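# Unload three bladed and round-nosed sand cores onto plywood

## Task

Remove three sand cores from the mould and set each one down on the plywood boards next to it, then release them: the long core with the rounded nose, plus the two upright bladed cores in the mould half on the robot's right. The other two cores must stay upright in the mould.

## Robot and tools

Robot: two six-joint arms, left_arm and right_arm, each ending in a parallel gripper. Joint order in every row and every per-joint list is waist, shoulder, elbow, wrist pitch, wrist yaw, wrist roll. Stated ranges in rad: waist -2.618 to 3.054, shoulder 0.000 to 3.142, elbow 0.000 to 3.142, wrist pitch and wrist yaw -1.571 to 1.571, wrist roll -2.094 to 2.094. True ends may differ by up to 0.059 rad either way.

Frames: the scene frame has its origin at table-top height halfway between the two nominal arm bases, +x pointing out over the table, +z up, and left_arm on the +y side (arm names do not match image sides). Calibrated bases: left_arm at (+0.031, +0.345, 0) m, quat_wxyz (+1.000, 0, 0, +0.008); right_arm at (+0.030, -0.335, 0) m, quat_wxyz (+1.000, 0, 0, -0.014). Each arm reports end_effector_position (m) and end_effector_quat_wxyz in its own base frame; these can be off by a few cm, more when reaching far. The reported point sits between the finger pads, about 1 cm behind the tips. Fingers point along the gripper's +z and open along its y.

Row layout: one row is 14 numbers, each in [-1, 1], covering both arms even if only one moves: left_arm's six joint values then its opening, then right_arm's six joint values then its opening. Joint values are offsets, not poses: they add to the Joint targets that held when the action (or move) began. Scale: 1.0 equals 2.224 rad for waist, shoulder and elbow, and 8.485 rad for the three wrist joints. Opening is absolute: +1 fully open, -1 closed. Sending 0 for an arm's joints re-commands its current Joint targets; to leave a gripper unchanged resend its present command, since 0 is half-open.

execute_actions: actions is a list of actions; each action is a table of 1 to 15 rows, one row per 1/30 s control step, the last row repeated to fill 15 steps. Each action's offsets count from the targets at its own start, so repeating an offset keeps adding. An action that pushes a joint more than 0.059 rad beyond its range is rejected for both arms; a malformed action or a failing first action rejects the whole call. An empty list just reports state and images. cameras picks which images come back (omit, null or ["all"] for all, [] for none).

move: target is one row or a list of up to 15 rows; every row's offsets count from the same starting Joint targets. All joints travel together, so the gripper follows a curve, with no collision avoidance. speed is the peak rate in rad/s for the joint with the longest travel (0.01 to 12.57, default 0.5), one value or one per target. blend (rad) rounds corners at intermediate targets. opening_speed (0.2 or more, per second on the -1..+1 scale) makes the gripper change gradually. blocking=false returns after about 0.5 s while motion continues. The result adds a move: line such as done, off_target (resting more than 0.035 rad from target), moving, held or fault, plus limits=held when steps were withheld. Neither done nor off_target tells you about contact. Faster moves and targets set deeper past a contact hit and press harder.

wait: seconds from 0 to 10; arms keep their last command and a running move carries on. stop: brakes a running move; fast motion needs more room. zoom_image: camera is cam_left_wrist or cam_right_wrist, region [x0, y0, x1, y1] in pixels from the top-left, at most 504 by 504, taken from that camera's latest image. finished_scene: scene is the current scene number; it ends the scene irreversibly, so call it only when the three cores lie on the plywood, released, and the remaining two still stand.

Cameras: cam_left_wrist and cam_right_wrist, both 896x504, returned in that order.

Result lines: Joint positions and Joint velocities give six joint values per arm (rad, rad/s) then finger-pad gap (m; 0.094 fully open). Joint targets is the base for your next offsets. grip_measured uses the opening scale; with nothing held it may read up to about 2.7 mm wide; on a hard part it reads a little narrower than the part. grip_effort_nm is motor effort (negative closing), not pad force. Joint torques include arm weight; joints 1 to 3 flip sign beyond ±28 N m. joint sent to its limit means a joint was clipped at its end; joint command not followed means the clearance check altered targets. MOTOR HOT appears at 75 °C; at 90 °C an over-temperature fault folds that arm and disables it, at 100 °C it collapses. Holding loads, stretching out or pushing into unreachable poses heats motors.

Limits on motion: each step a joint target may lead its measured angle by at most 0.339 rad (big joints) or 2.2 rad (wrist joints), and targets placing the gripper over 200 mm from where it is get scaled back, so large moves need several actions. To end a push, command targets back past the measured positions.

Avoid: dropping cores, opening while a core still moves, slamming or hitting hard, pressing hard, arms touching or one gripper squeezing the other's fingers, faults, and anything leaving the table. Sand cores may crumble: close slowly with a low opening_speed and only slightly below the first-touch reading. Loose objects may occasionally be nudged by outside disturbances.

Each tool is called after "Emit:" as name(argument=value, ...), one argument or row to a line, values as JSON.

## Session

Emit:
execute_actions(
  actions=[],
)

Scene clock: 0.00 s.
left_arm: end_effector_position=(+0.3631, -0.0246, +0.2028) grip_measured=+1.000 grip_effort_nm=n/a end_effector_quat_wxyz=(+0.569, -0.059, +0.818, -0.064) | right_arm: end_effector_position=(+0.3464, +0.0127, +0.2781) grip_measured=+1.000 grip_effort_nm=n/a end_effector_quat_wxyz=(+0.512, -0.227, +0.829, +0.002)
Joint positions: left_arm=[-0.095 1.034 0.566 0.116 -0.051 -0.203 0.094] | right_arm=[-0.154 1.056 1.018 -0.499 -0.37 -0.476 0.094]
Joint velocities: within noise
Joint torques (N m): no reading
Heat: left arm: 32 °C; right arm: 36 °C.
Joint targets: left_arm=[-0.095 1.027 0.576 0.117 -0.051 -0.202] | right_arm=[-0.154 1.049 1.030 -0.497 -0.374 -0.475]
Tool commands: left_gripper/opening=+1.0 right_gripper/opening=+1.0

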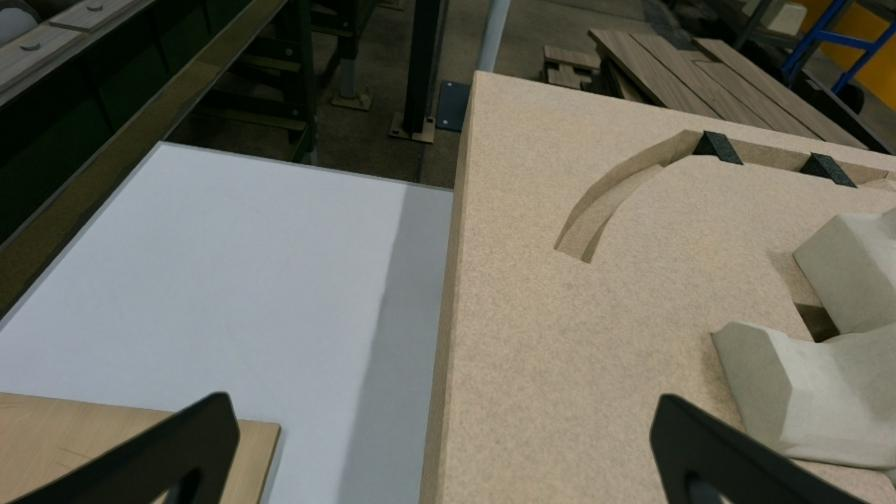

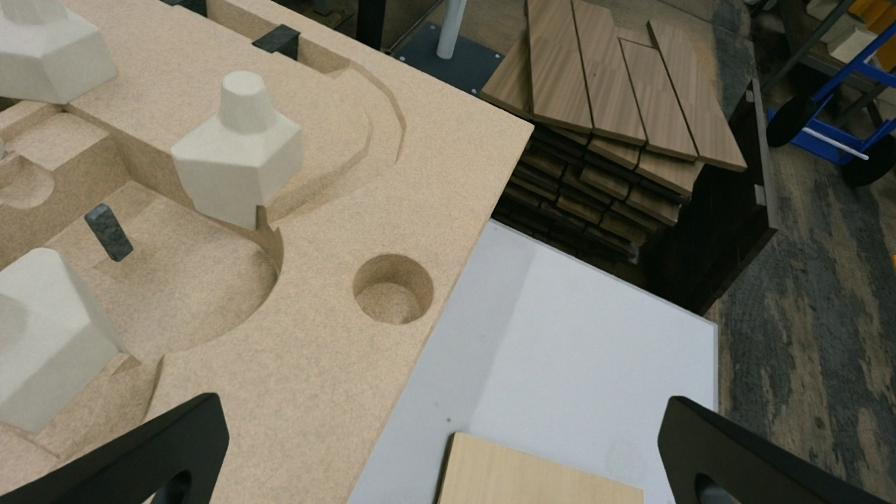

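Emit:
move(
  target=[-0.0472,0.2442,0.6268,-0.1906,0.006,0.0238,1,0.1142,0.2343,0.4227,-0.1182,0.0441,0.056,1],
  speed=1.0,
)

Scene clock: 21.73 s.
left_arm: end_effector_position=(+0.3267, -0.0610, +0.3096) grip_measured=+1.000 grip_effort_nm=0.037 end_effector_quat_wxyz=(+0.232, +0.089, +0.969, -0.019) | right_arm: end_effector_position=(+0.3327, +0.0339, +0.3076) grip_measured=+1.000 grip_effort_nm=0.022 end_effector_quat_wxyz=(+0.231, -0.051, +0.972, +0.013)
Joint positions: left_arm=[-0.192 1.557 1.948 -1.492 -0.009 -0.007 0.094] | right_arm=[0.095 1.561 1.943 -1.485 -0.006 -0.008 0.094]
Joint velocities: within noise
Joint torques (N m): left_arm=[-0.51 -4.04 6.12 1.27 0.1 0.03] | right_arm=[0.47 -4.25 6.98 0.69 0.07 0.07]
Heat: left arm: 36 °C; right arm: 39 °C.
Joint targets: left_arm=[-0.200 1.570 1.970 -1.500 -0.001 0.000] | right_arm=[0.101 1.571 1.970 -1.500 0.000 0.000]
move: done

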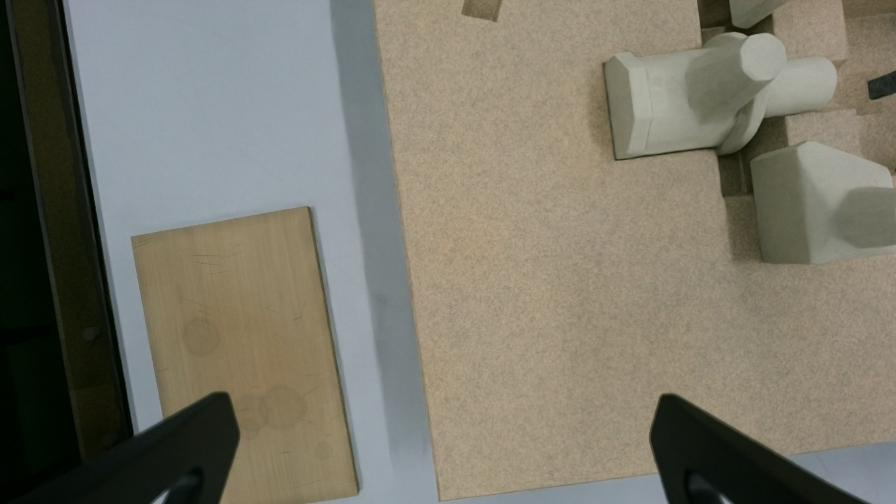

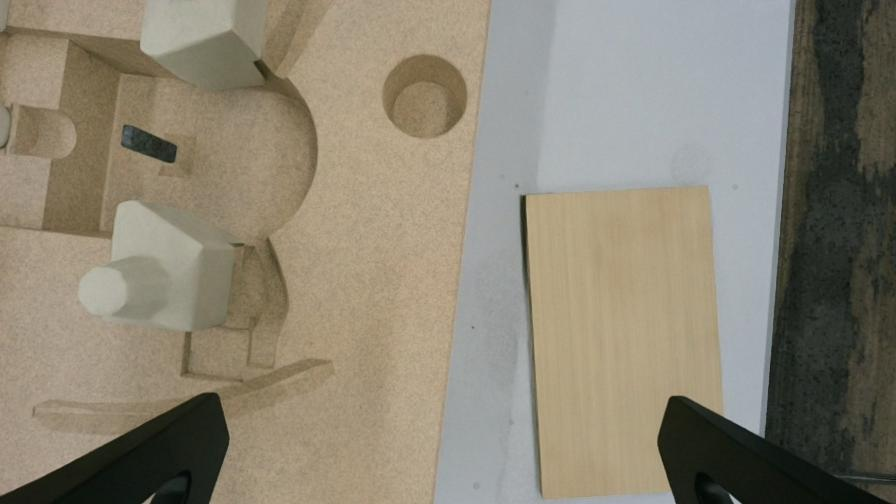

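Emit:
move(
  target=[-0.18,0,0,0,0,0,1,0.18,0,0,0,0,0,1],
  speed=1.0,
)

Scene clock: 27.33 s.
left_arm: end_effector_position=(+0.2752, -0.1858, +0.3095) grip_measured=+1.000 grip_effort_nm=0.042 end_effector_quat_wxyz=(+0.221, +0.284, +0.931, -0.069) | right_arm: end_effector_position=(+0.2929, +0.1609, +0.3074) grip_measured=+1.000 grip_effort_nm=0.027 end_effector_quat_wxyz=(+0.224, -0.243, +0.942, +0.057)
Joint positions: left_arm=[-0.597 1.557 1.948 -1.493 0 -0.006 0.094] | right_arm=[0.498 1.561 1.943 -1.486 -0.002 -0.006 0.094]
Joint velocities: within noise
Joint torques (N m): left_arm=[-0.23 -4.03 6.02 1.26 0.05 -0.01] | right_arm=[0.27 -4.27 6.97 0.7 0.01 0.03]
Heat: left arm: 35 °C; right arm: 38 °C.
Joint targets: left_arm=[-0.601 1.570 1.970 -1.500 -0.001 -0.001] | right_arm=[0.501 1.571 1.970 -1.499 0.000 0.001]
move: done

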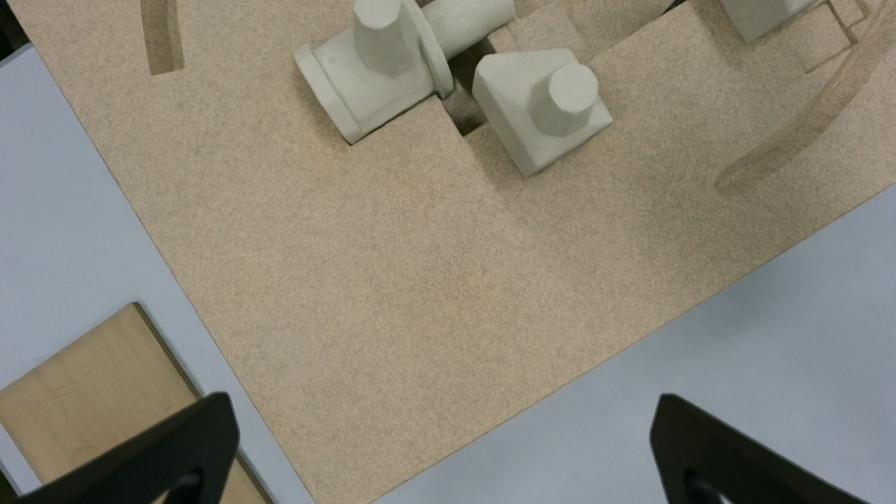

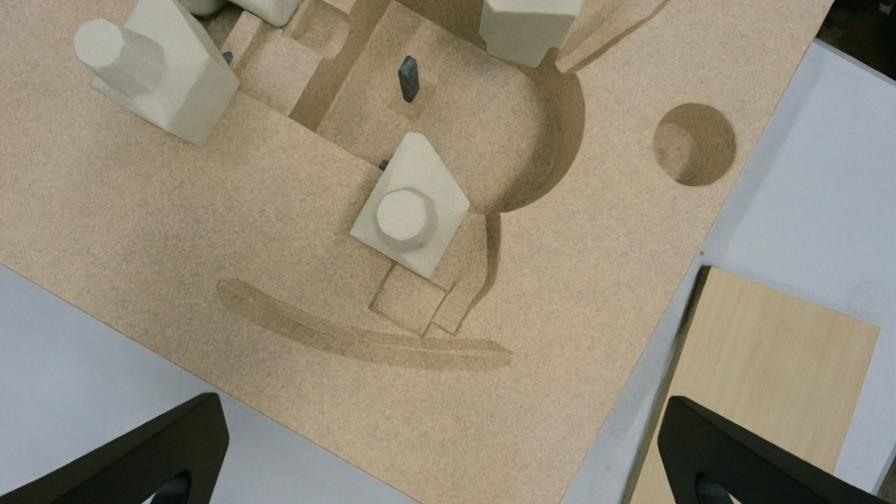

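Emit:
move(
  target=[0.0,0.2,0.2,0,0,0,1,0.0,0.2,0.2,0,0,0,1],
  speed=1.0,
)

Scene clock: 32.50 s.
left_arm: end_effector_position=(+0.3697, -0.2500, +0.2813) grip_measured=+1.000 grip_effort_nm=0.042 end_effector_quat_wxyz=(+0.215, +0.284, +0.932, -0.067) | right_arm: end_effector_position=(+0.3919, +0.2147, +0.2784) grip_measured=+1.000 grip_effort_nm=0.027 end_effector_quat_wxyz=(+0.215, -0.243, +0.944, +0.055)
Joint positions: left_arm=[-0.597 2.011 2.393 -1.499 0 -0.006 0.094] | right_arm=[0.498 2.015 2.39 -1.499 -0.002 -0.006 0.094]
Joint velocities: within noise
Joint torques (N m): left_arm=[-0.21 -8.5 6.06 1.28 0.02 -0.01] | right_arm=[0.25 -8.62 6.76 0.78 0.01 0.03]
Heat: left arm: 35 °C; right arm: 38 °C.
Joint targets: left_arm=[-0.601 2.014 2.415 -1.500 -0.001 -0.001] | right_arm=[0.501 2.015 2.415 -1.500 0.000 0.001]
move: done

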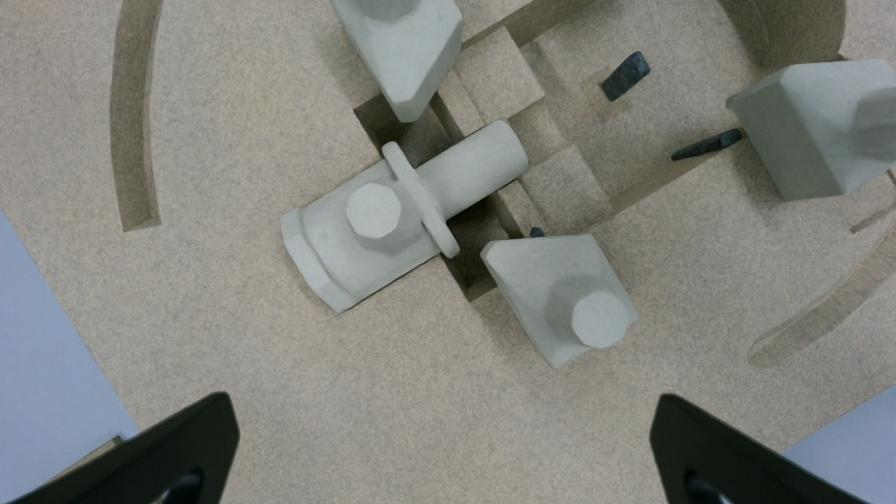

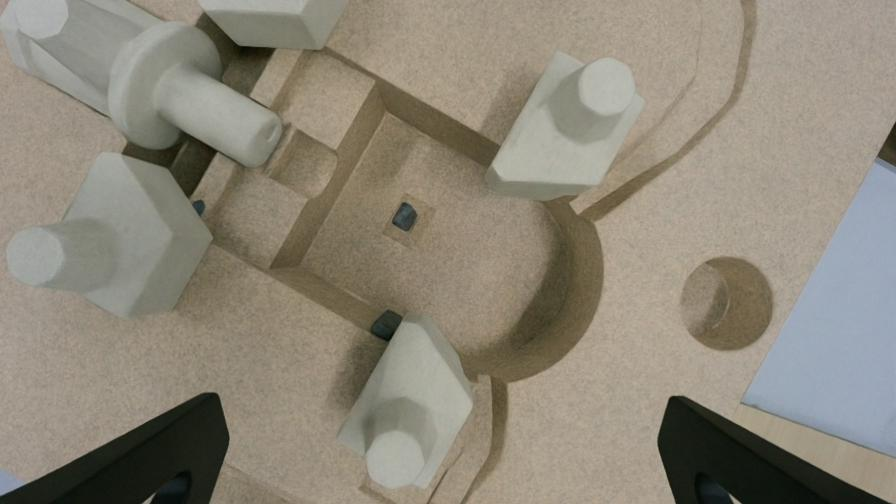

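Emit:
move(
  target=[0,0,0,0,0,0,1,0.0254,-0.2023,-0.3417,0.0383,0,0,1],
  speed=1.0,
)

Scene clock: 91.07 s.
left_arm: end_effector_position=(+0.3697, -0.2500, +0.2813) grip_measured=+1.000 grip_effort_nm=0.027 end_effector_quat_wxyz=(+0.215, +0.284, +0.932, -0.067) | right_arm: end_effector_position=(+0.3176, +0.1967, +0.2348) grip_measured=+1.000 grip_effort_nm=0.022 end_effector_quat_wxyz=(+0.212, -0.268, +0.938, +0.060)
Joint positions: left_arm=[-0.597 2.011 2.393 -1.499 0 -0.006 0.094] | right_arm=[0.551 1.595 1.664 -1.195 -0.002 -0.006 0.094]
Joint velocities: within noise
Joint torques (N m): left_arm=[-0.31 -8.34 6.05 1.28 0.01 0] | right_arm=[0.59 -8.43 4.86 0.99 0.01 0.04]
Heat: left arm: 37 °C; right arm: 43 °C.
Joint targets: left_arm=[-0.601 2.014 2.415 -1.500 -0.001 -0.001] | right_arm=[0.557 1.565 1.655 -1.175 0.000 0.001]
move: done

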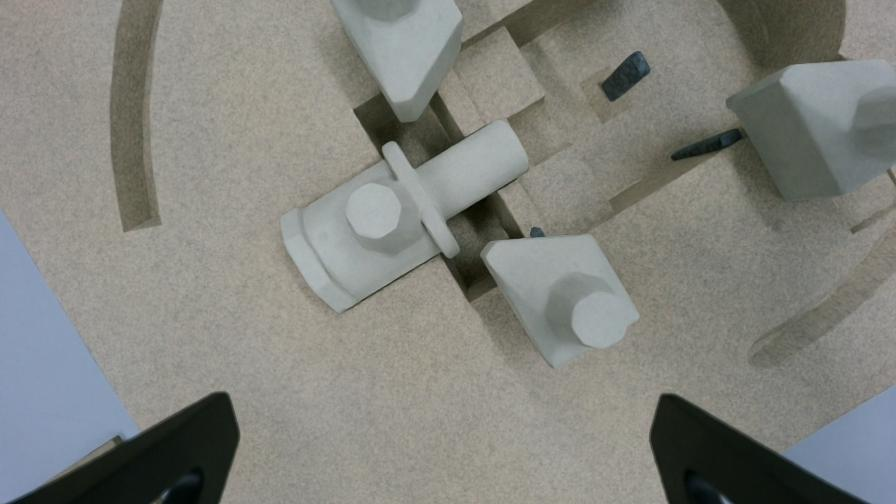

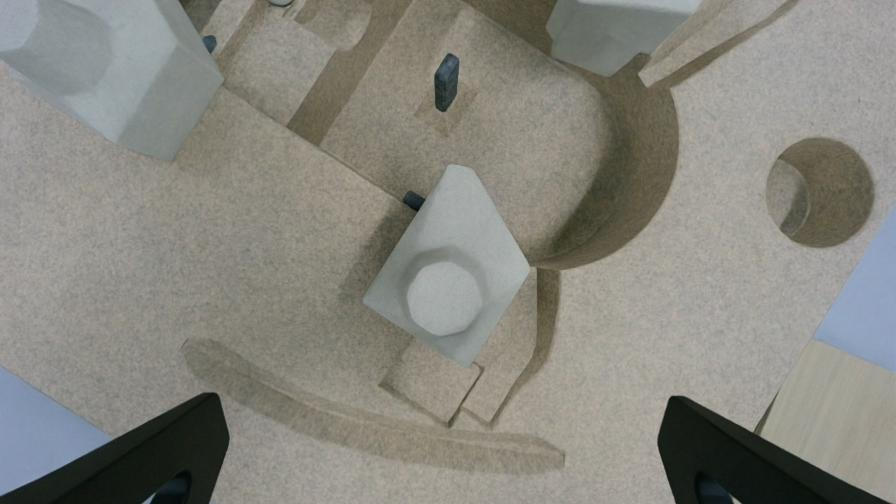

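Emit:
move(
  target=[0,0,0,0,0,0,1,0,-0.0099,-0.1371,0.0334,0,0,1],
  speed=0.5,
)

Scene clock: 100.33 s.
left_arm: end_effector_position=(+0.3697, -0.2500, +0.2813) grip_measured=+1.000 grip_effort_nm=0.027 end_effector_quat_wxyz=(+0.215, +0.284, +0.932, -0.067) | right_arm: end_effector_position=(+0.3219, +0.1993, +0.1630) grip_measured=+1.000 grip_effort_nm=0.027 end_effector_quat_wxyz=(+0.209, -0.268, +0.938, +0.060)
Joint positions: left_arm=[-0.597 2.011 2.393 -1.499 0 -0.006 0.094] | right_arm=[0.551 1.574 1.356 -0.913 -0.002 -0.006 0.094]
Joint velocities: within noise
Joint torques (N m): left_arm=[-0.27 -8.42 6.02 1.28 0.02 -0.03] | right_arm=[0.58 -8.61 5.41 0.99 0.01 0.04]
Heat: left arm: 37 °C; right arm: 43 °C.
Joint targets: left_arm=[-0.601 2.014 2.415 -1.500 -0.001 -0.001] | right_arm=[0.557 1.543 1.350 -0.891 0.000 0.001]
move: done

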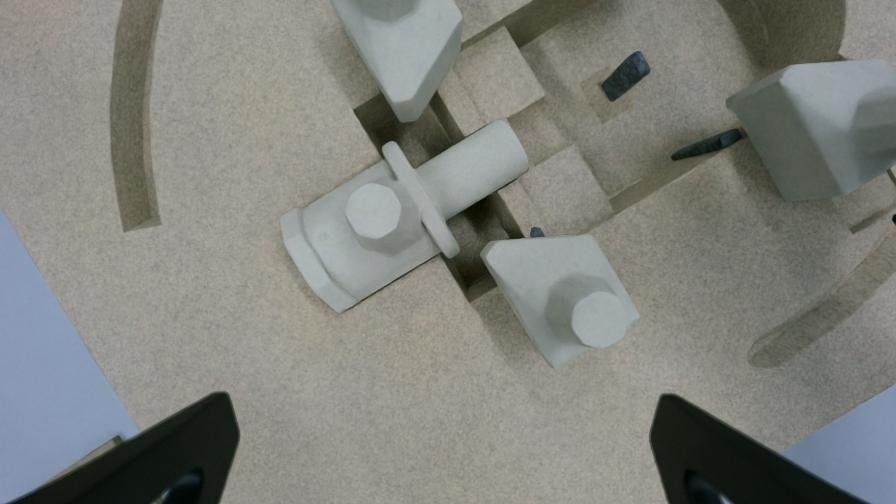

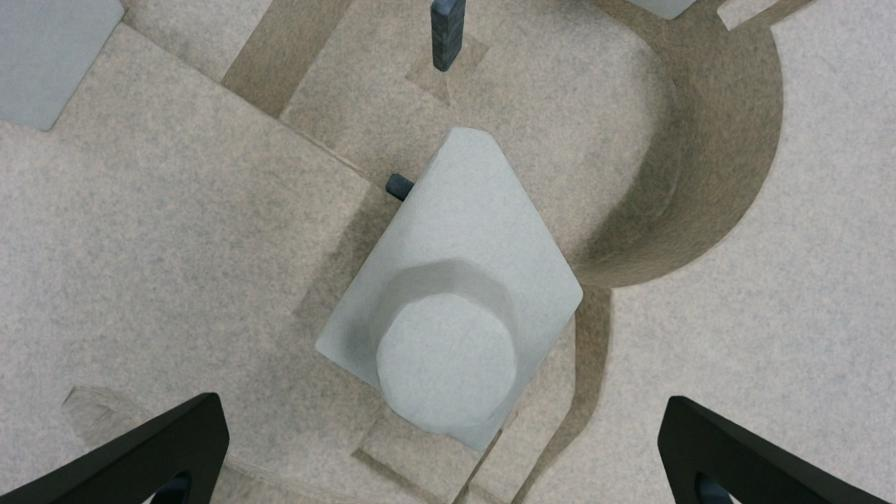

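Emit:
move(
  target=[0,0,0,0,0,0,1,0,0.0306,0.0315,-0.0002,0,0,1],
  speed=0.3,
  cameras=["cam_right_wrist"],
)

Emit:
zoom_image(
  camera="cam_right_wrist",
  region=[200, 200, 700, 504],
)

Scene clock: 110.23 s.
left_arm: end_effector_position=(+0.3697, -0.2500, +0.2813) grip_measured=+1.000 grip_effort_nm=0.032 end_effector_quat_wxyz=(+0.215, +0.284, +0.932, -0.067) | right_arm: end_effector_position=(+0.3299, +0.2042, +0.1655) grip_measured=+1.000 grip_effort_nm=0.022 end_effector_quat_wxyz=(+0.214, -0.268, +0.937, +0.061)
Joint positions: left_arm=[-0.597 2.011 2.393 -1.499 0 -0.006 0.094] | right_arm=[0.551 1.602 1.389 -0.909 -0.002 -0.006 0.094]
Joint velocities: within noise
Joint torques (N m): left_arm=[-0.21 -8.49 6.05 1.28 0.02 -0.01] | right_arm=[0.59 -5.52 8.29 0.95 0.01 0.03]
Heat: left arm: 38 °C; right arm: 42 °C.
Joint targets: left_arm=[-0.601 2.014 2.415 -1.500 -0.001 -0.001] | right_arm=[0.557 1.612 1.420 -0.893 0.000 0.001]
move: done
Images, in order (width x height): cam_right_wrist 896x504.

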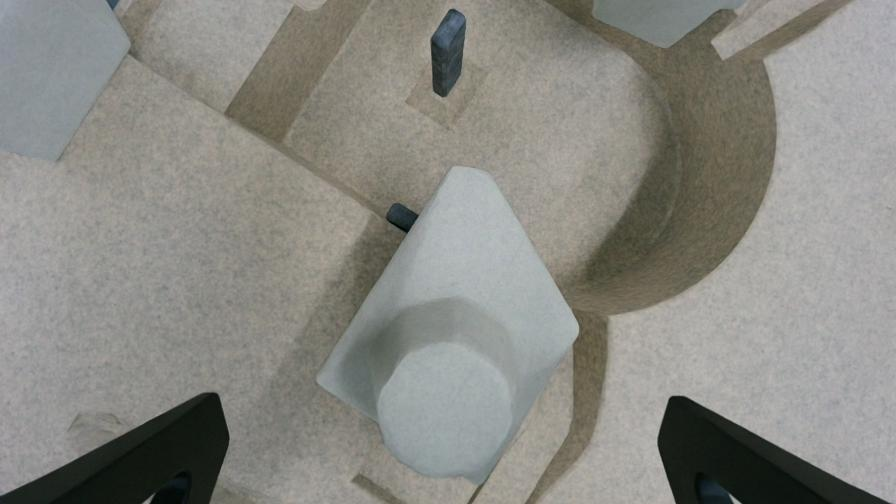

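Scaled by 1.008.

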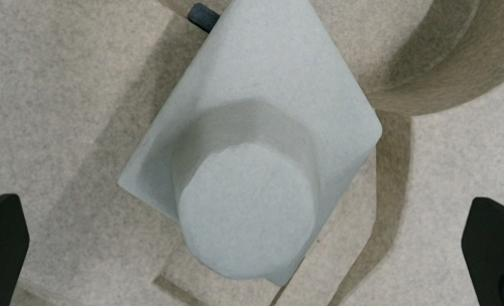

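Emit:
move(
  target=[0,0,0,0,0,0,1,0,0.0205,0.0146,0.0015,0,0,1],
  speed=0.3,
  cameras=["cam_right_wrist"],
)

Scene clock: 114.77 s.
left_arm: end_effector_position=(+0.3697, -0.2500, +0.2813) grip_measured=+1.000 grip_effort_nm=0.032 end_effector_quat_wxyz=(+0.215, +0.284, +0.932, -0.067) | right_arm: end_effector_position=(+0.3390, +0.2098, +0.1609) grip_measured=+1.000 grip_effort_nm=0.027 end_effector_quat_wxyz=(+0.211, -0.268, +0.938, +0.060)
Joint positions: left_arm=[-0.597 2.011 2.393 -1.499 0 -0.006 0.094] | right_arm=[0.551 1.647 1.421 -0.902 -0.002 -0.006 0.094]
Joint velocities: within noise
Joint torques (N m): left_arm=[-0.28 -8.4 5.97 1.29 0.02 -0.03] | right_arm=[0.61 -5.9 8.38 0.95 0.01 0.03]
Heat: left arm: 38 °C; right arm: 41 °C.
Joint targets: left_arm=[-0.601 2.014 2.415 -1.500 -0.001 -0.001] | right_arm=[0.557 1.657 1.453 -0.880 0.000 0.001]
move: done
Images, in order (width x height): cam_right_wrist 896x504.

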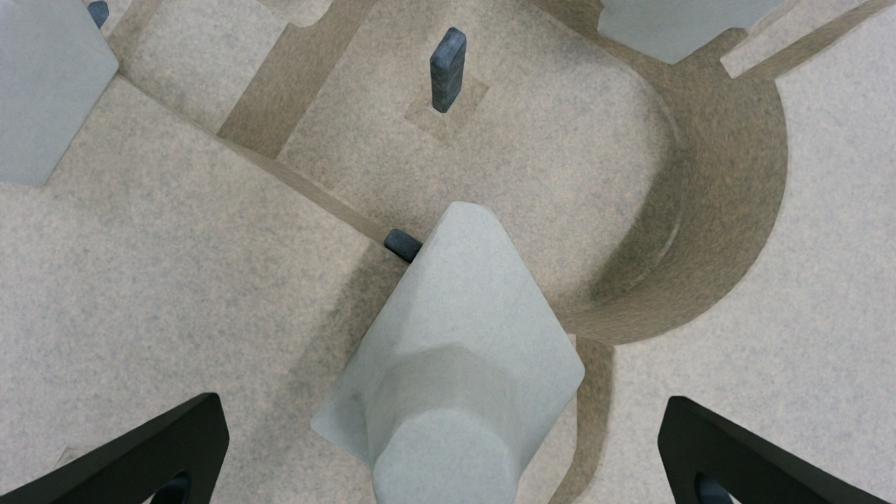

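Emit:
move(
  target=[0,0,0,0,0,0,1,0,0,0,0,0,0,-0.55],
  opening_speed=0.5,
  cameras=["cam_right_wrist"],
)

Scene clock: 120.13 s.
left_arm: end_effector_position=(+0.3697, -0.2500, +0.2813) grip_measured=+1.000 grip_effort_nm=0.027 end_effector_quat_wxyz=(+0.215, +0.284, +0.932, -0.067) | right_arm: end_effector_position=(+0.3392, +0.2101, +0.1610) grip_measured=-0.355 grip_effort_nm=-1.004 end_effector_quat_wxyz=(+0.212, -0.268, +0.938, +0.060)
Joint positions: left_arm=[-0.597 2.011 2.393 -1.499 0 -0.006 0.094] | right_arm=[0.551 1.647 1.421 -0.9 -0.002 -0.006 0.03]
Joint velocities: within noise
Joint torques (N m): left_arm=[-0.25 -8.38 6 1.27 0.01 0] | right_arm=[0.55 -5.93 8.34 0.99 0.01 0.03]
Heat: left arm: 38 °C; right arm: 40 °C.
Joint targets: left_arm=[-0.601 2.014 2.415 -1.500 -0.001 -0.001] | right_arm=[0.558 1.657 1.452 -0.880 0.000 0.001]
move: done
Images, in order (width x height): cam_right_wrist 896x504.

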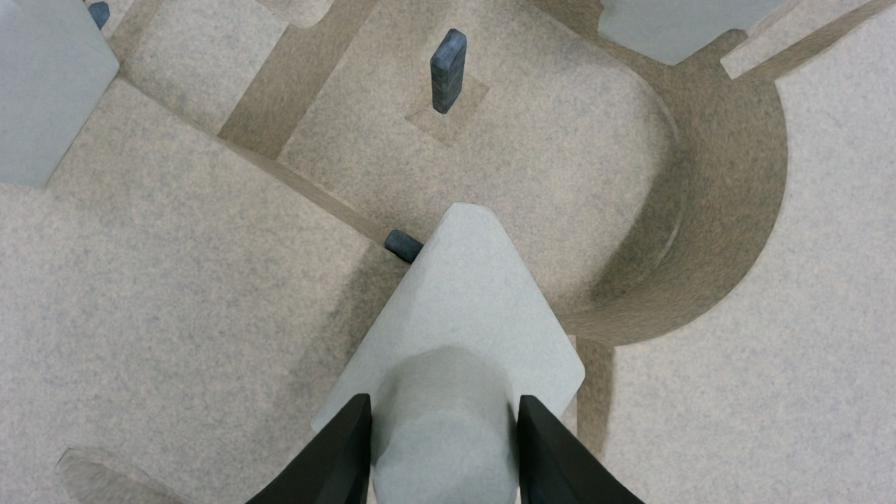

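Emit:
move(
  target=[
    [0,0,0,0,0,0,1,0,0.0038,0.0577,-0.0141,0,0,-0.55],
    [0,0,0,0,0,0,1,0,0.0144,0.124,-0.0287,0,0,-0.55],
  ],
  speed=0.15,
)

Scene clock: 131.87 s.
left_arm: end_effector_position=(+0.3697, -0.2500, +0.2813) grip_measured=+1.000 grip_effort_nm=0.032 end_effector_quat_wxyz=(+0.215, +0.284, +0.932, -0.067) | right_arm: end_effector_position=(+0.3377, +0.2092, +0.2115) grip_measured=-0.356 grip_effort_nm=-1.004 end_effector_quat_wxyz=(+0.199, -0.269, +0.941, +0.057)
Joint positions: left_arm=[-0.597 2.011 2.393 -1.499 0 -0.006 0.094] | right_arm=[0.551 1.689 1.681 -1.145 -0.002 -0.006 0.03]
Joint velocities: within noise
Joint torques (N m): left_arm=[-0.24 -8.42 5.98 1.28 0.02 0] | right_arm=[0.58 -6.86 9.44 0.96 0.01 0.03]
Heat: left arm: 38 °C; right arm: 39 °C.
Joint targets: left_arm=[-0.601 2.014 2.415 -1.500 -0.001 -0.001] | right_arm=[0.558 1.689 1.728 -1.124 0.000 0.001]
move: off_target (right_arm); right_arm: the elbow is farthest, 0.047 rad from its target

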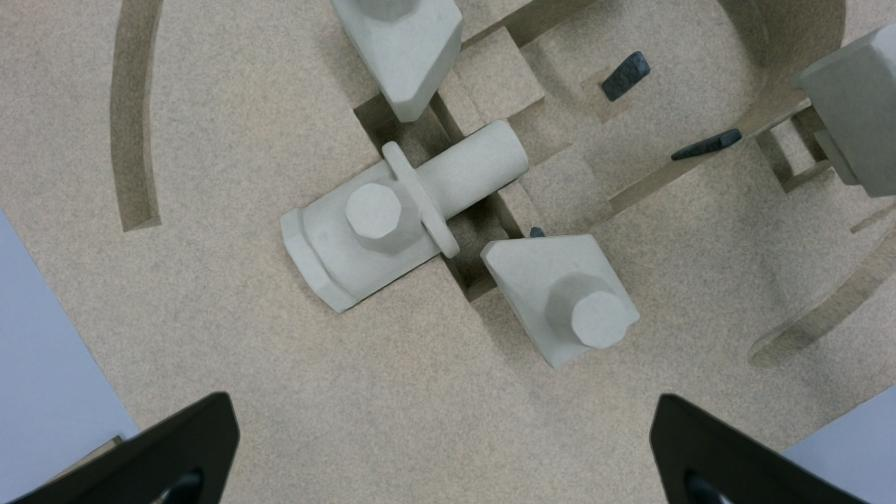

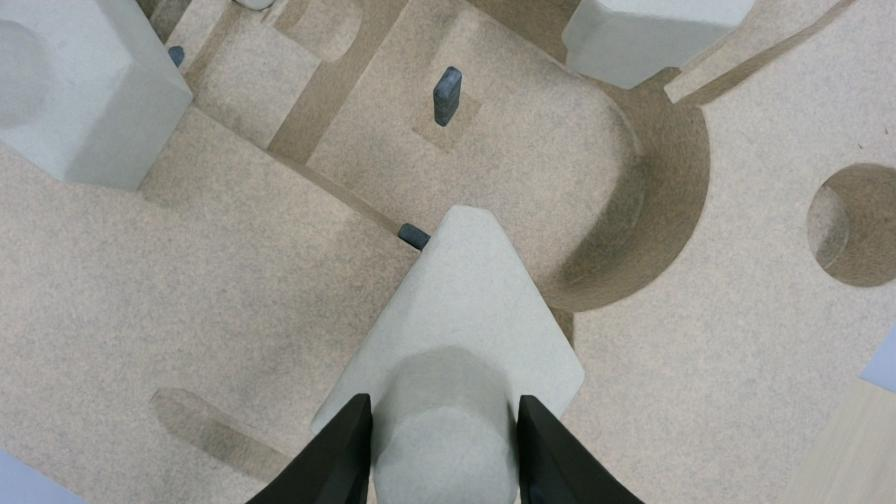

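Emit:
move(
  target=[0,0,0,0,0,0,1,0,0.0468,0.1808,-0.0325,0,0,-0.55],
  speed=0.3,
)

Scene clock: 136.47 s.
left_arm: end_effector_position=(+0.3697, -0.2500, +0.2813) grip_measured=+1.000 grip_effort_nm=0.037 end_effector_quat_wxyz=(+0.215, +0.284, +0.932, -0.067) | right_arm: end_effector_position=(+0.3412, +0.2114, +0.2805) grip_measured=-0.356 grip_effort_nm=-1.009 end_effector_quat_wxyz=(+0.212, -0.268, +0.938, +0.060)
Joint positions: left_arm=[-0.597 2.011 2.393 -1.499 0 -0.006 0.094] | right_arm=[0.551 1.792 2.087 -1.422 -0.002 -0.006 0.03]
Joint velocities: within noise
Joint torques (N m): left_arm=[-0.27 -8.4 6.02 1.28 0.03 0] | right_arm=[0.55 -6.99 8.49 0.95 0.01 0.03]
Heat: left arm: 38 °C; right arm: 39 °C.
Joint targets: left_arm=[-0.601 2.014 2.415 -1.500 -0.001 -0.001] | right_arm=[0.558 1.793 2.131 -1.399 0.000 0.001]
move: off_target (right_arm); right_arm: the elbow is farthest, 0.043 rad from its target

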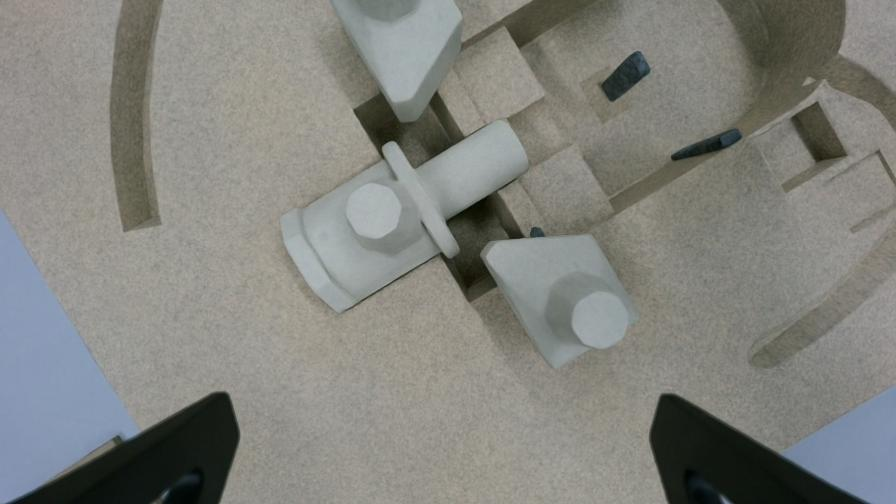

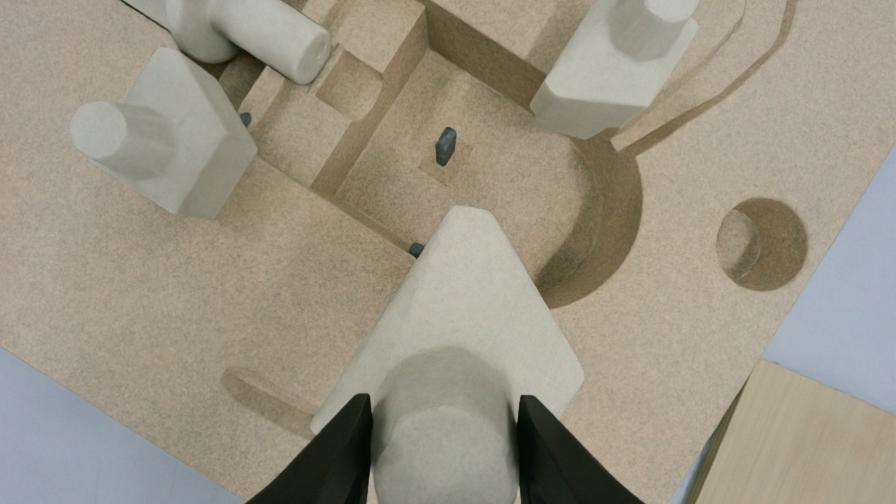

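Emit:
move(
  target=[-0.1344,-0.4559,-0.5463,0.1179,0,0,1,0,0,0,0,0,0,-0.55],
  speed=1.0,
  cameras=["cam_left_wrist"],
)

Scene clock: 146.43 s.
left_arm: end_effector_position=(+0.2166, -0.2671, +0.3708) grip_measured=+1.000 grip_effort_nm=0.027 end_effector_quat_wxyz=(+0.527, +0.348, +0.733, -0.254) | right_arm: end_effector_position=(+0.3410, +0.2112, +0.2803) grip_measured=-0.356 grip_effort_nm=-1.004 end_effector_quat_wxyz=(+0.211, -0.268, +0.938, +0.060)
Joint positions: left_arm=[-0.892 1.011 1.209 -0.52 0.001 -0.005 0.094] | right_arm=[0.551 1.792 2.087 -1.424 -0.002 -0.006 0.03]
Joint velocities: within noise
Joint torques (N m): left_arm=[-0.58 -2.43 4.68 2.43 0 -0.02] | right_arm=[0.58 -7.01 8.49 1.01 0.02 0.03]
Heat: left arm: 38 °C; right arm: 40 °C.
Joint targets: left_arm=[-0.900 1.001 1.200 -0.500 0.000 0.000] | right_arm=[0.558 1.793 2.131 -1.400 0.000 0.001]
move: off_target (right_arm); right_arm: the elbow is farthest, 0.044 rad from its target
Images, in order (width x height): cam_left_wrist 896x504.

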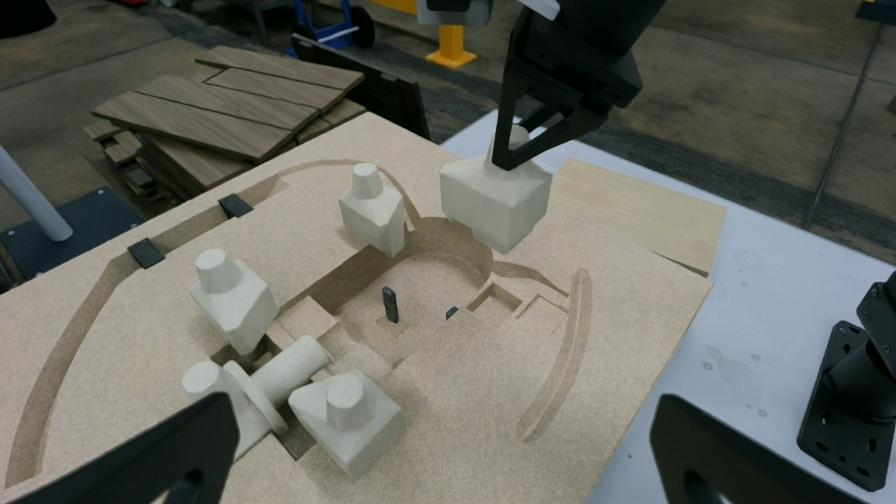

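Emit:
zoom_image(
  camera="cam_left_wrist",
  region=[320, 100, 620, 300],
)

Scaled by 1.680.

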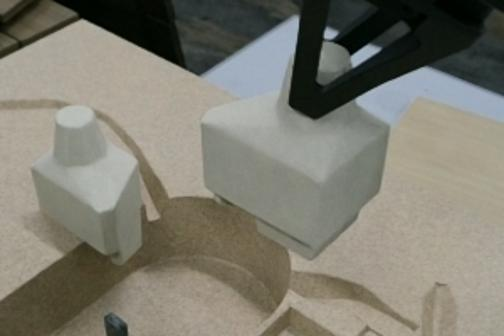

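Emit:
move(
  target=[
    [0,0,0,0,0,0,1,-0.4375,0,0,0,0,0,-0.55],
    [0,0,0,0,0,0,1,-0.4375,-0.2855,-0.5085,0.0566,0,0,-0.55],
  ],
  speed=0.6,
)

Scene clock: 172.30 s.
left_arm: end_effector_position=(+0.2167, -0.2672, +0.3711) grip_measured=+1.000 grip_effort_nm=0.022 end_effector_quat_wxyz=(+0.527, +0.348, +0.732, -0.254) | right_arm: end_effector_position=(+0.2469, -0.1099, +0.1447) grip_measured=-0.356 grip_effort_nm=-1.004 end_effector_quat_wxyz=(+0.192, +0.202, +0.959, -0.043)
Joint positions: left_arm=[-0.892 1.011 1.209 -0.519 0.001 -0.005 0.094] | right_arm=[-0.421 1.192 0.992 -0.974 0.003 -0.005 0.03]
Joint velocities: within noise
Joint torques (N m): left_arm=[-0.54 -2.44 4.74 2.4 -0.01 0] | right_arm=[0.43 -5.71 6.32 1.22 -0.03 0.03]
Heat: left arm: 38 °C; right arm: 40 °C.
Joint targets: left_arm=[-0.900 1.001 1.200 -0.499 0.000 0.000] | right_arm=[-0.416 1.158 0.999 -0.919 0.000 0.001]
move: off_target (right_arm); right_arm: the wrist pitch is farthest, 0.054 rad from its target

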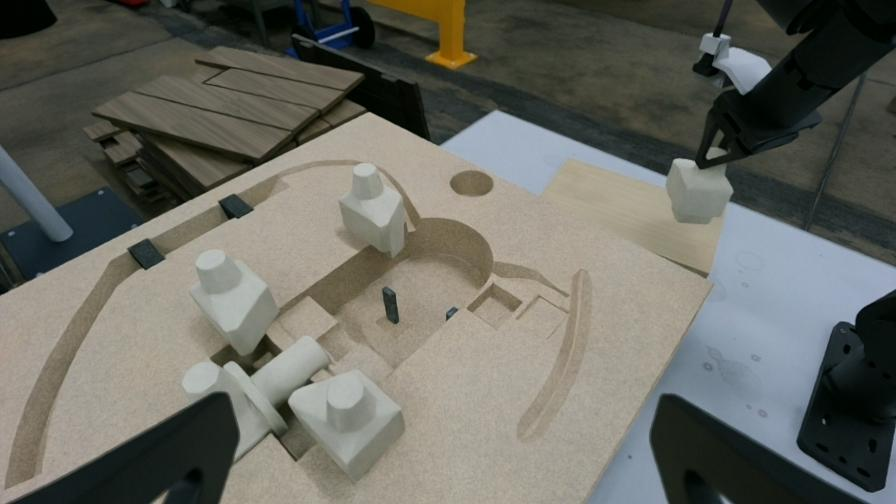

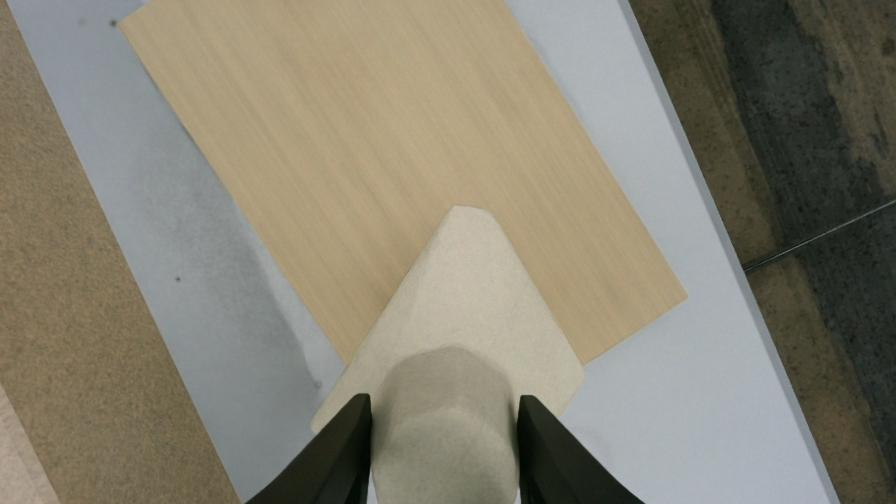

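Emit:
move(
  target=[0,0,0,0,0,0,1,-0.0153,0.075,-0.053,0.0345,0,0,-0.55],
  speed=0.3,
)

Emit:
zoom_image(
  camera="cam_left_wrist",
  region=[540, 80, 796, 330],
)

Scene clock: 184.53 s.
left_arm: end_effector_position=(+0.2167, -0.2672, +0.3711) grip_measured=+1.000 grip_effort_nm=0.032 end_effector_quat_wxyz=(+0.527, +0.348, +0.732, -0.254) | right_arm: end_effector_position=(+0.2952, -0.1377, +0.1190) grip_measured=-0.361 grip_effort_nm=-1.004 end_effector_quat_wxyz=(+0.256, +0.208, +0.942, -0.058)
Joint positions: left_arm=[-0.892 1.011 1.209 -0.519 0.001 -0.005 0.094] | right_arm=[-0.439 1.305 0.905 -0.639 0 -0.006 0.03]
Joint velocities: within noise
Joint torques (N m): left_arm=[-0.65 -2.44 4.72 2.42 0.02 -0.01] | right_arm=[-0.94 -2.41 4.16 1.02 -0.01 0.03]
Heat: left arm: 39 °C; right arm: 39 °C.
Joint targets: left_arm=[-0.900 1.001 1.200 -0.500 0.000 0.000] | right_arm=[-0.450 1.325 0.882 -0.626 0.000 0.000]
move: done

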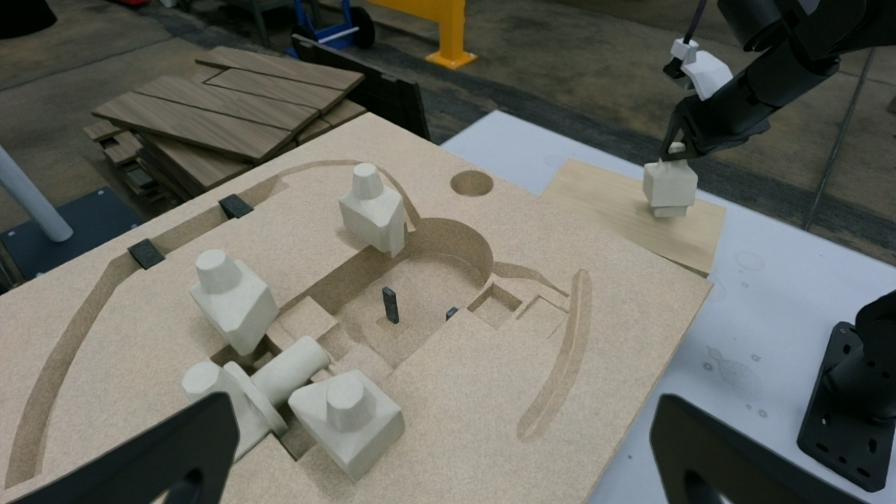

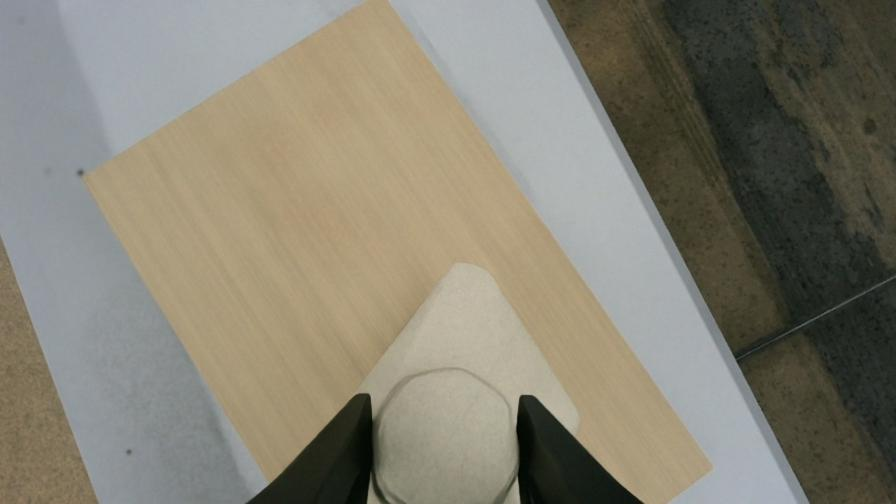

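Scaled by 1.969.

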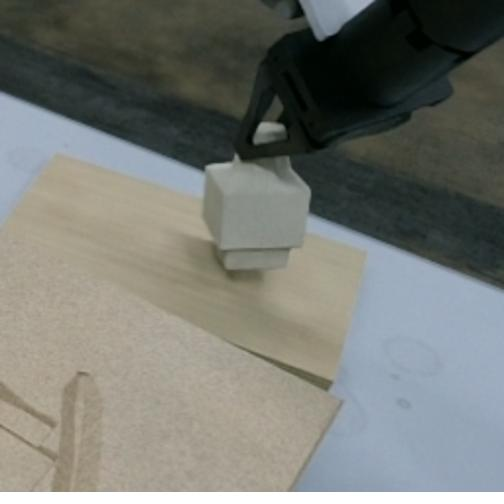

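Emit:
move(
  target=[0,0,0,0,0,0,1,0,0,0.012,0,0,0,-0.55],
  speed=0.3,
  cameras=["cam_right_wrist"],
)

Emit:
move(
  target=[0,0,0,0,0,0,1,0,0,0,0,0,0,0.0],
  opening_speed=0.3,
)

Scene clock: 190.93 s.
left_arm: end_effector_position=(+0.2167, -0.2672, +0.3711) grip_measured=+1.000 grip_effort_nm=0.032 end_effector_quat_wxyz=(+0.527, +0.348, +0.732, -0.254) | right_arm: end_effector_position=(+0.2952, -0.1377, +0.1189) grip_measured=-0.361 grip_effort_nm=-1.004 end_effector_quat_wxyz=(+0.256, +0.208, +0.942, -0.058)
Joint positions: left_arm=[-0.892 1.011 1.209 -0.519 0.001 -0.005 0.094] | right_arm=[-0.439 1.305 0.905 -0.638 0 -0.006 0.03]
Joint velocities: within noise
Joint torques (N m): left_arm=[-0.55 -2.47 4.67 2.4 0.02 -0.01] | right_arm=[-0.91 -2.43 6.13 1.03 -0.01 0.04]
Heat: left arm: 39 °C; right arm: 37 °C.
Joint targets: left_arm=[-0.900 1.001 1.200 -0.500 0.000 0.000] | right_arm=[-0.450 1.325 0.908 -0.627 0.000 0.000]
move: done
Images, in order (width x height): cam_right_wrist 896x504.

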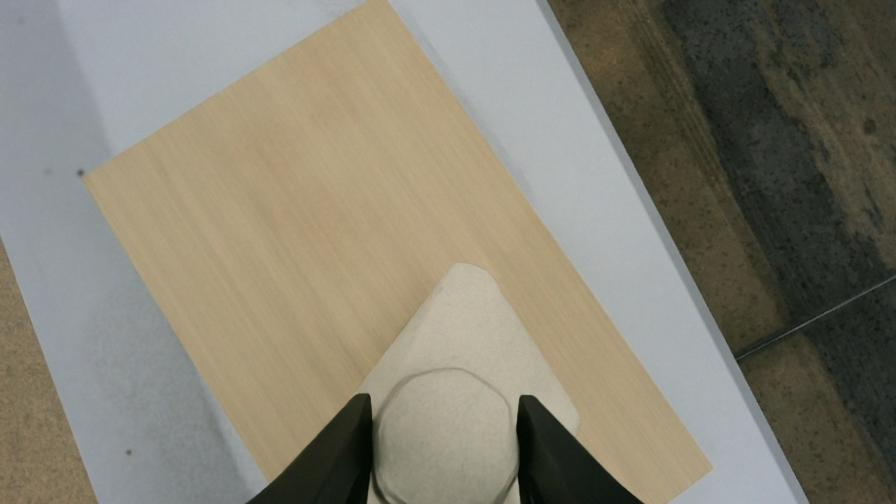

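Scene clock: 192.97 s.
left_arm: end_effector_position=(+0.2167, -0.2672, +0.3711) grip_measured=+1.000 grip_effort_nm=0.027 end_effector_quat_wxyz=(+0.527, +0.348, +0.732, -0.254) | right_arm: end_effector_position=(+0.2988, -0.1372, +0.1164) grip_measured=-0.003 grip_effort_nm=0.168 end_effector_quat_wxyz=(+0.258, +0.206, +0.942, -0.053)
Joint positions: left_arm=[-0.892 1.011 1.209 -0.519 0.001 -0.005 0.094] | right_arm=[-0.439 1.32 0.905 -0.624 -0.011 -0.005 0.047]
Joint velocities: within noise
Joint torques (N m): left_arm=[-0.58 -2.39 4.7 2.4 0.04 0] | right_arm=[-0.95 -3.59 6.11 0.88 0.1 0.02]
Heat: left arm: 39 °C; right arm: 37 °C.
Joint targets: left_arm=[-0.900 1.001 1.200 -0.500 0.000 0.000] | right_arm=[-0.450 1.325 0.908 -0.627 0.000 0.000]
move: done

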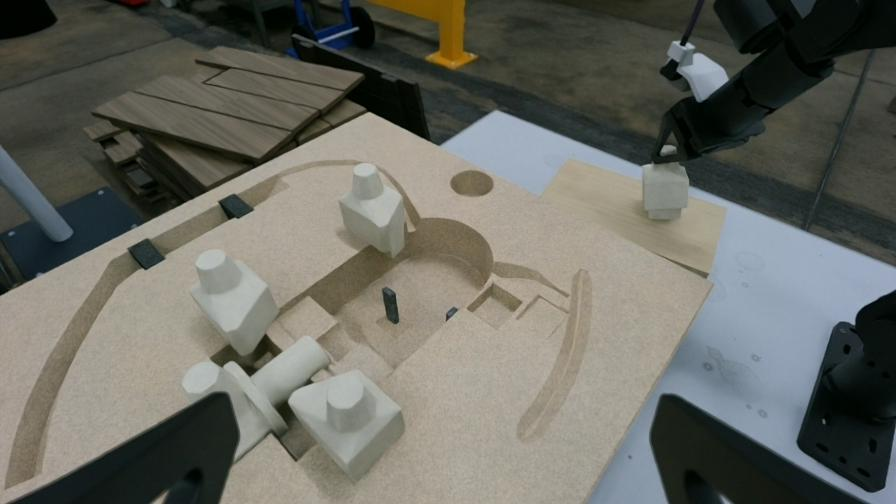

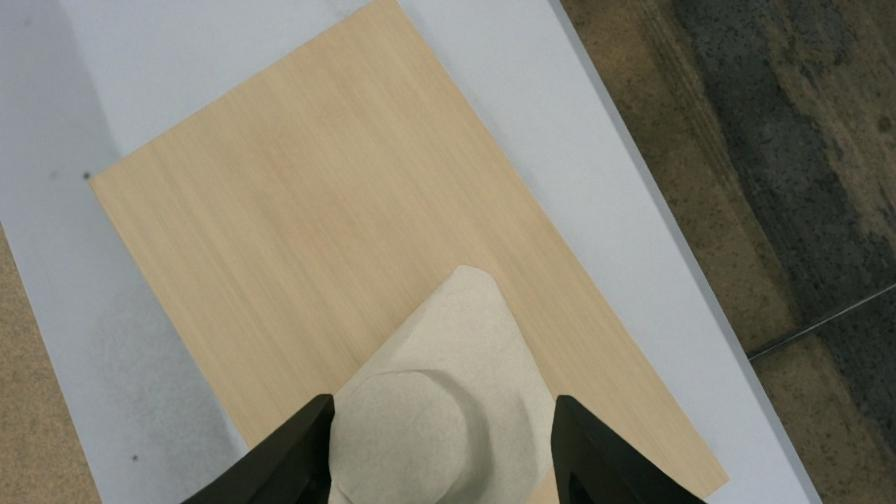

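Emit:
zoom_image(
  camera="cam_left_wrist",
  region=[590, 100, 740, 260],
)

Scaled by 3.150.

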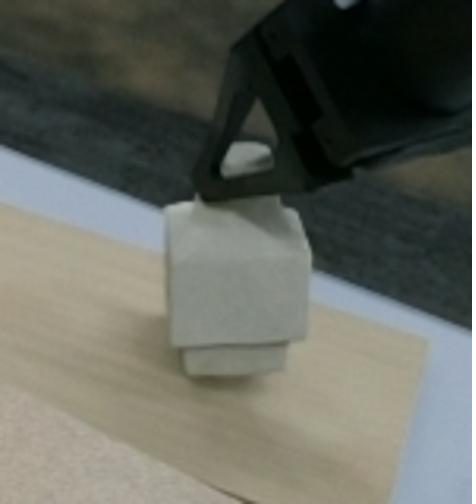

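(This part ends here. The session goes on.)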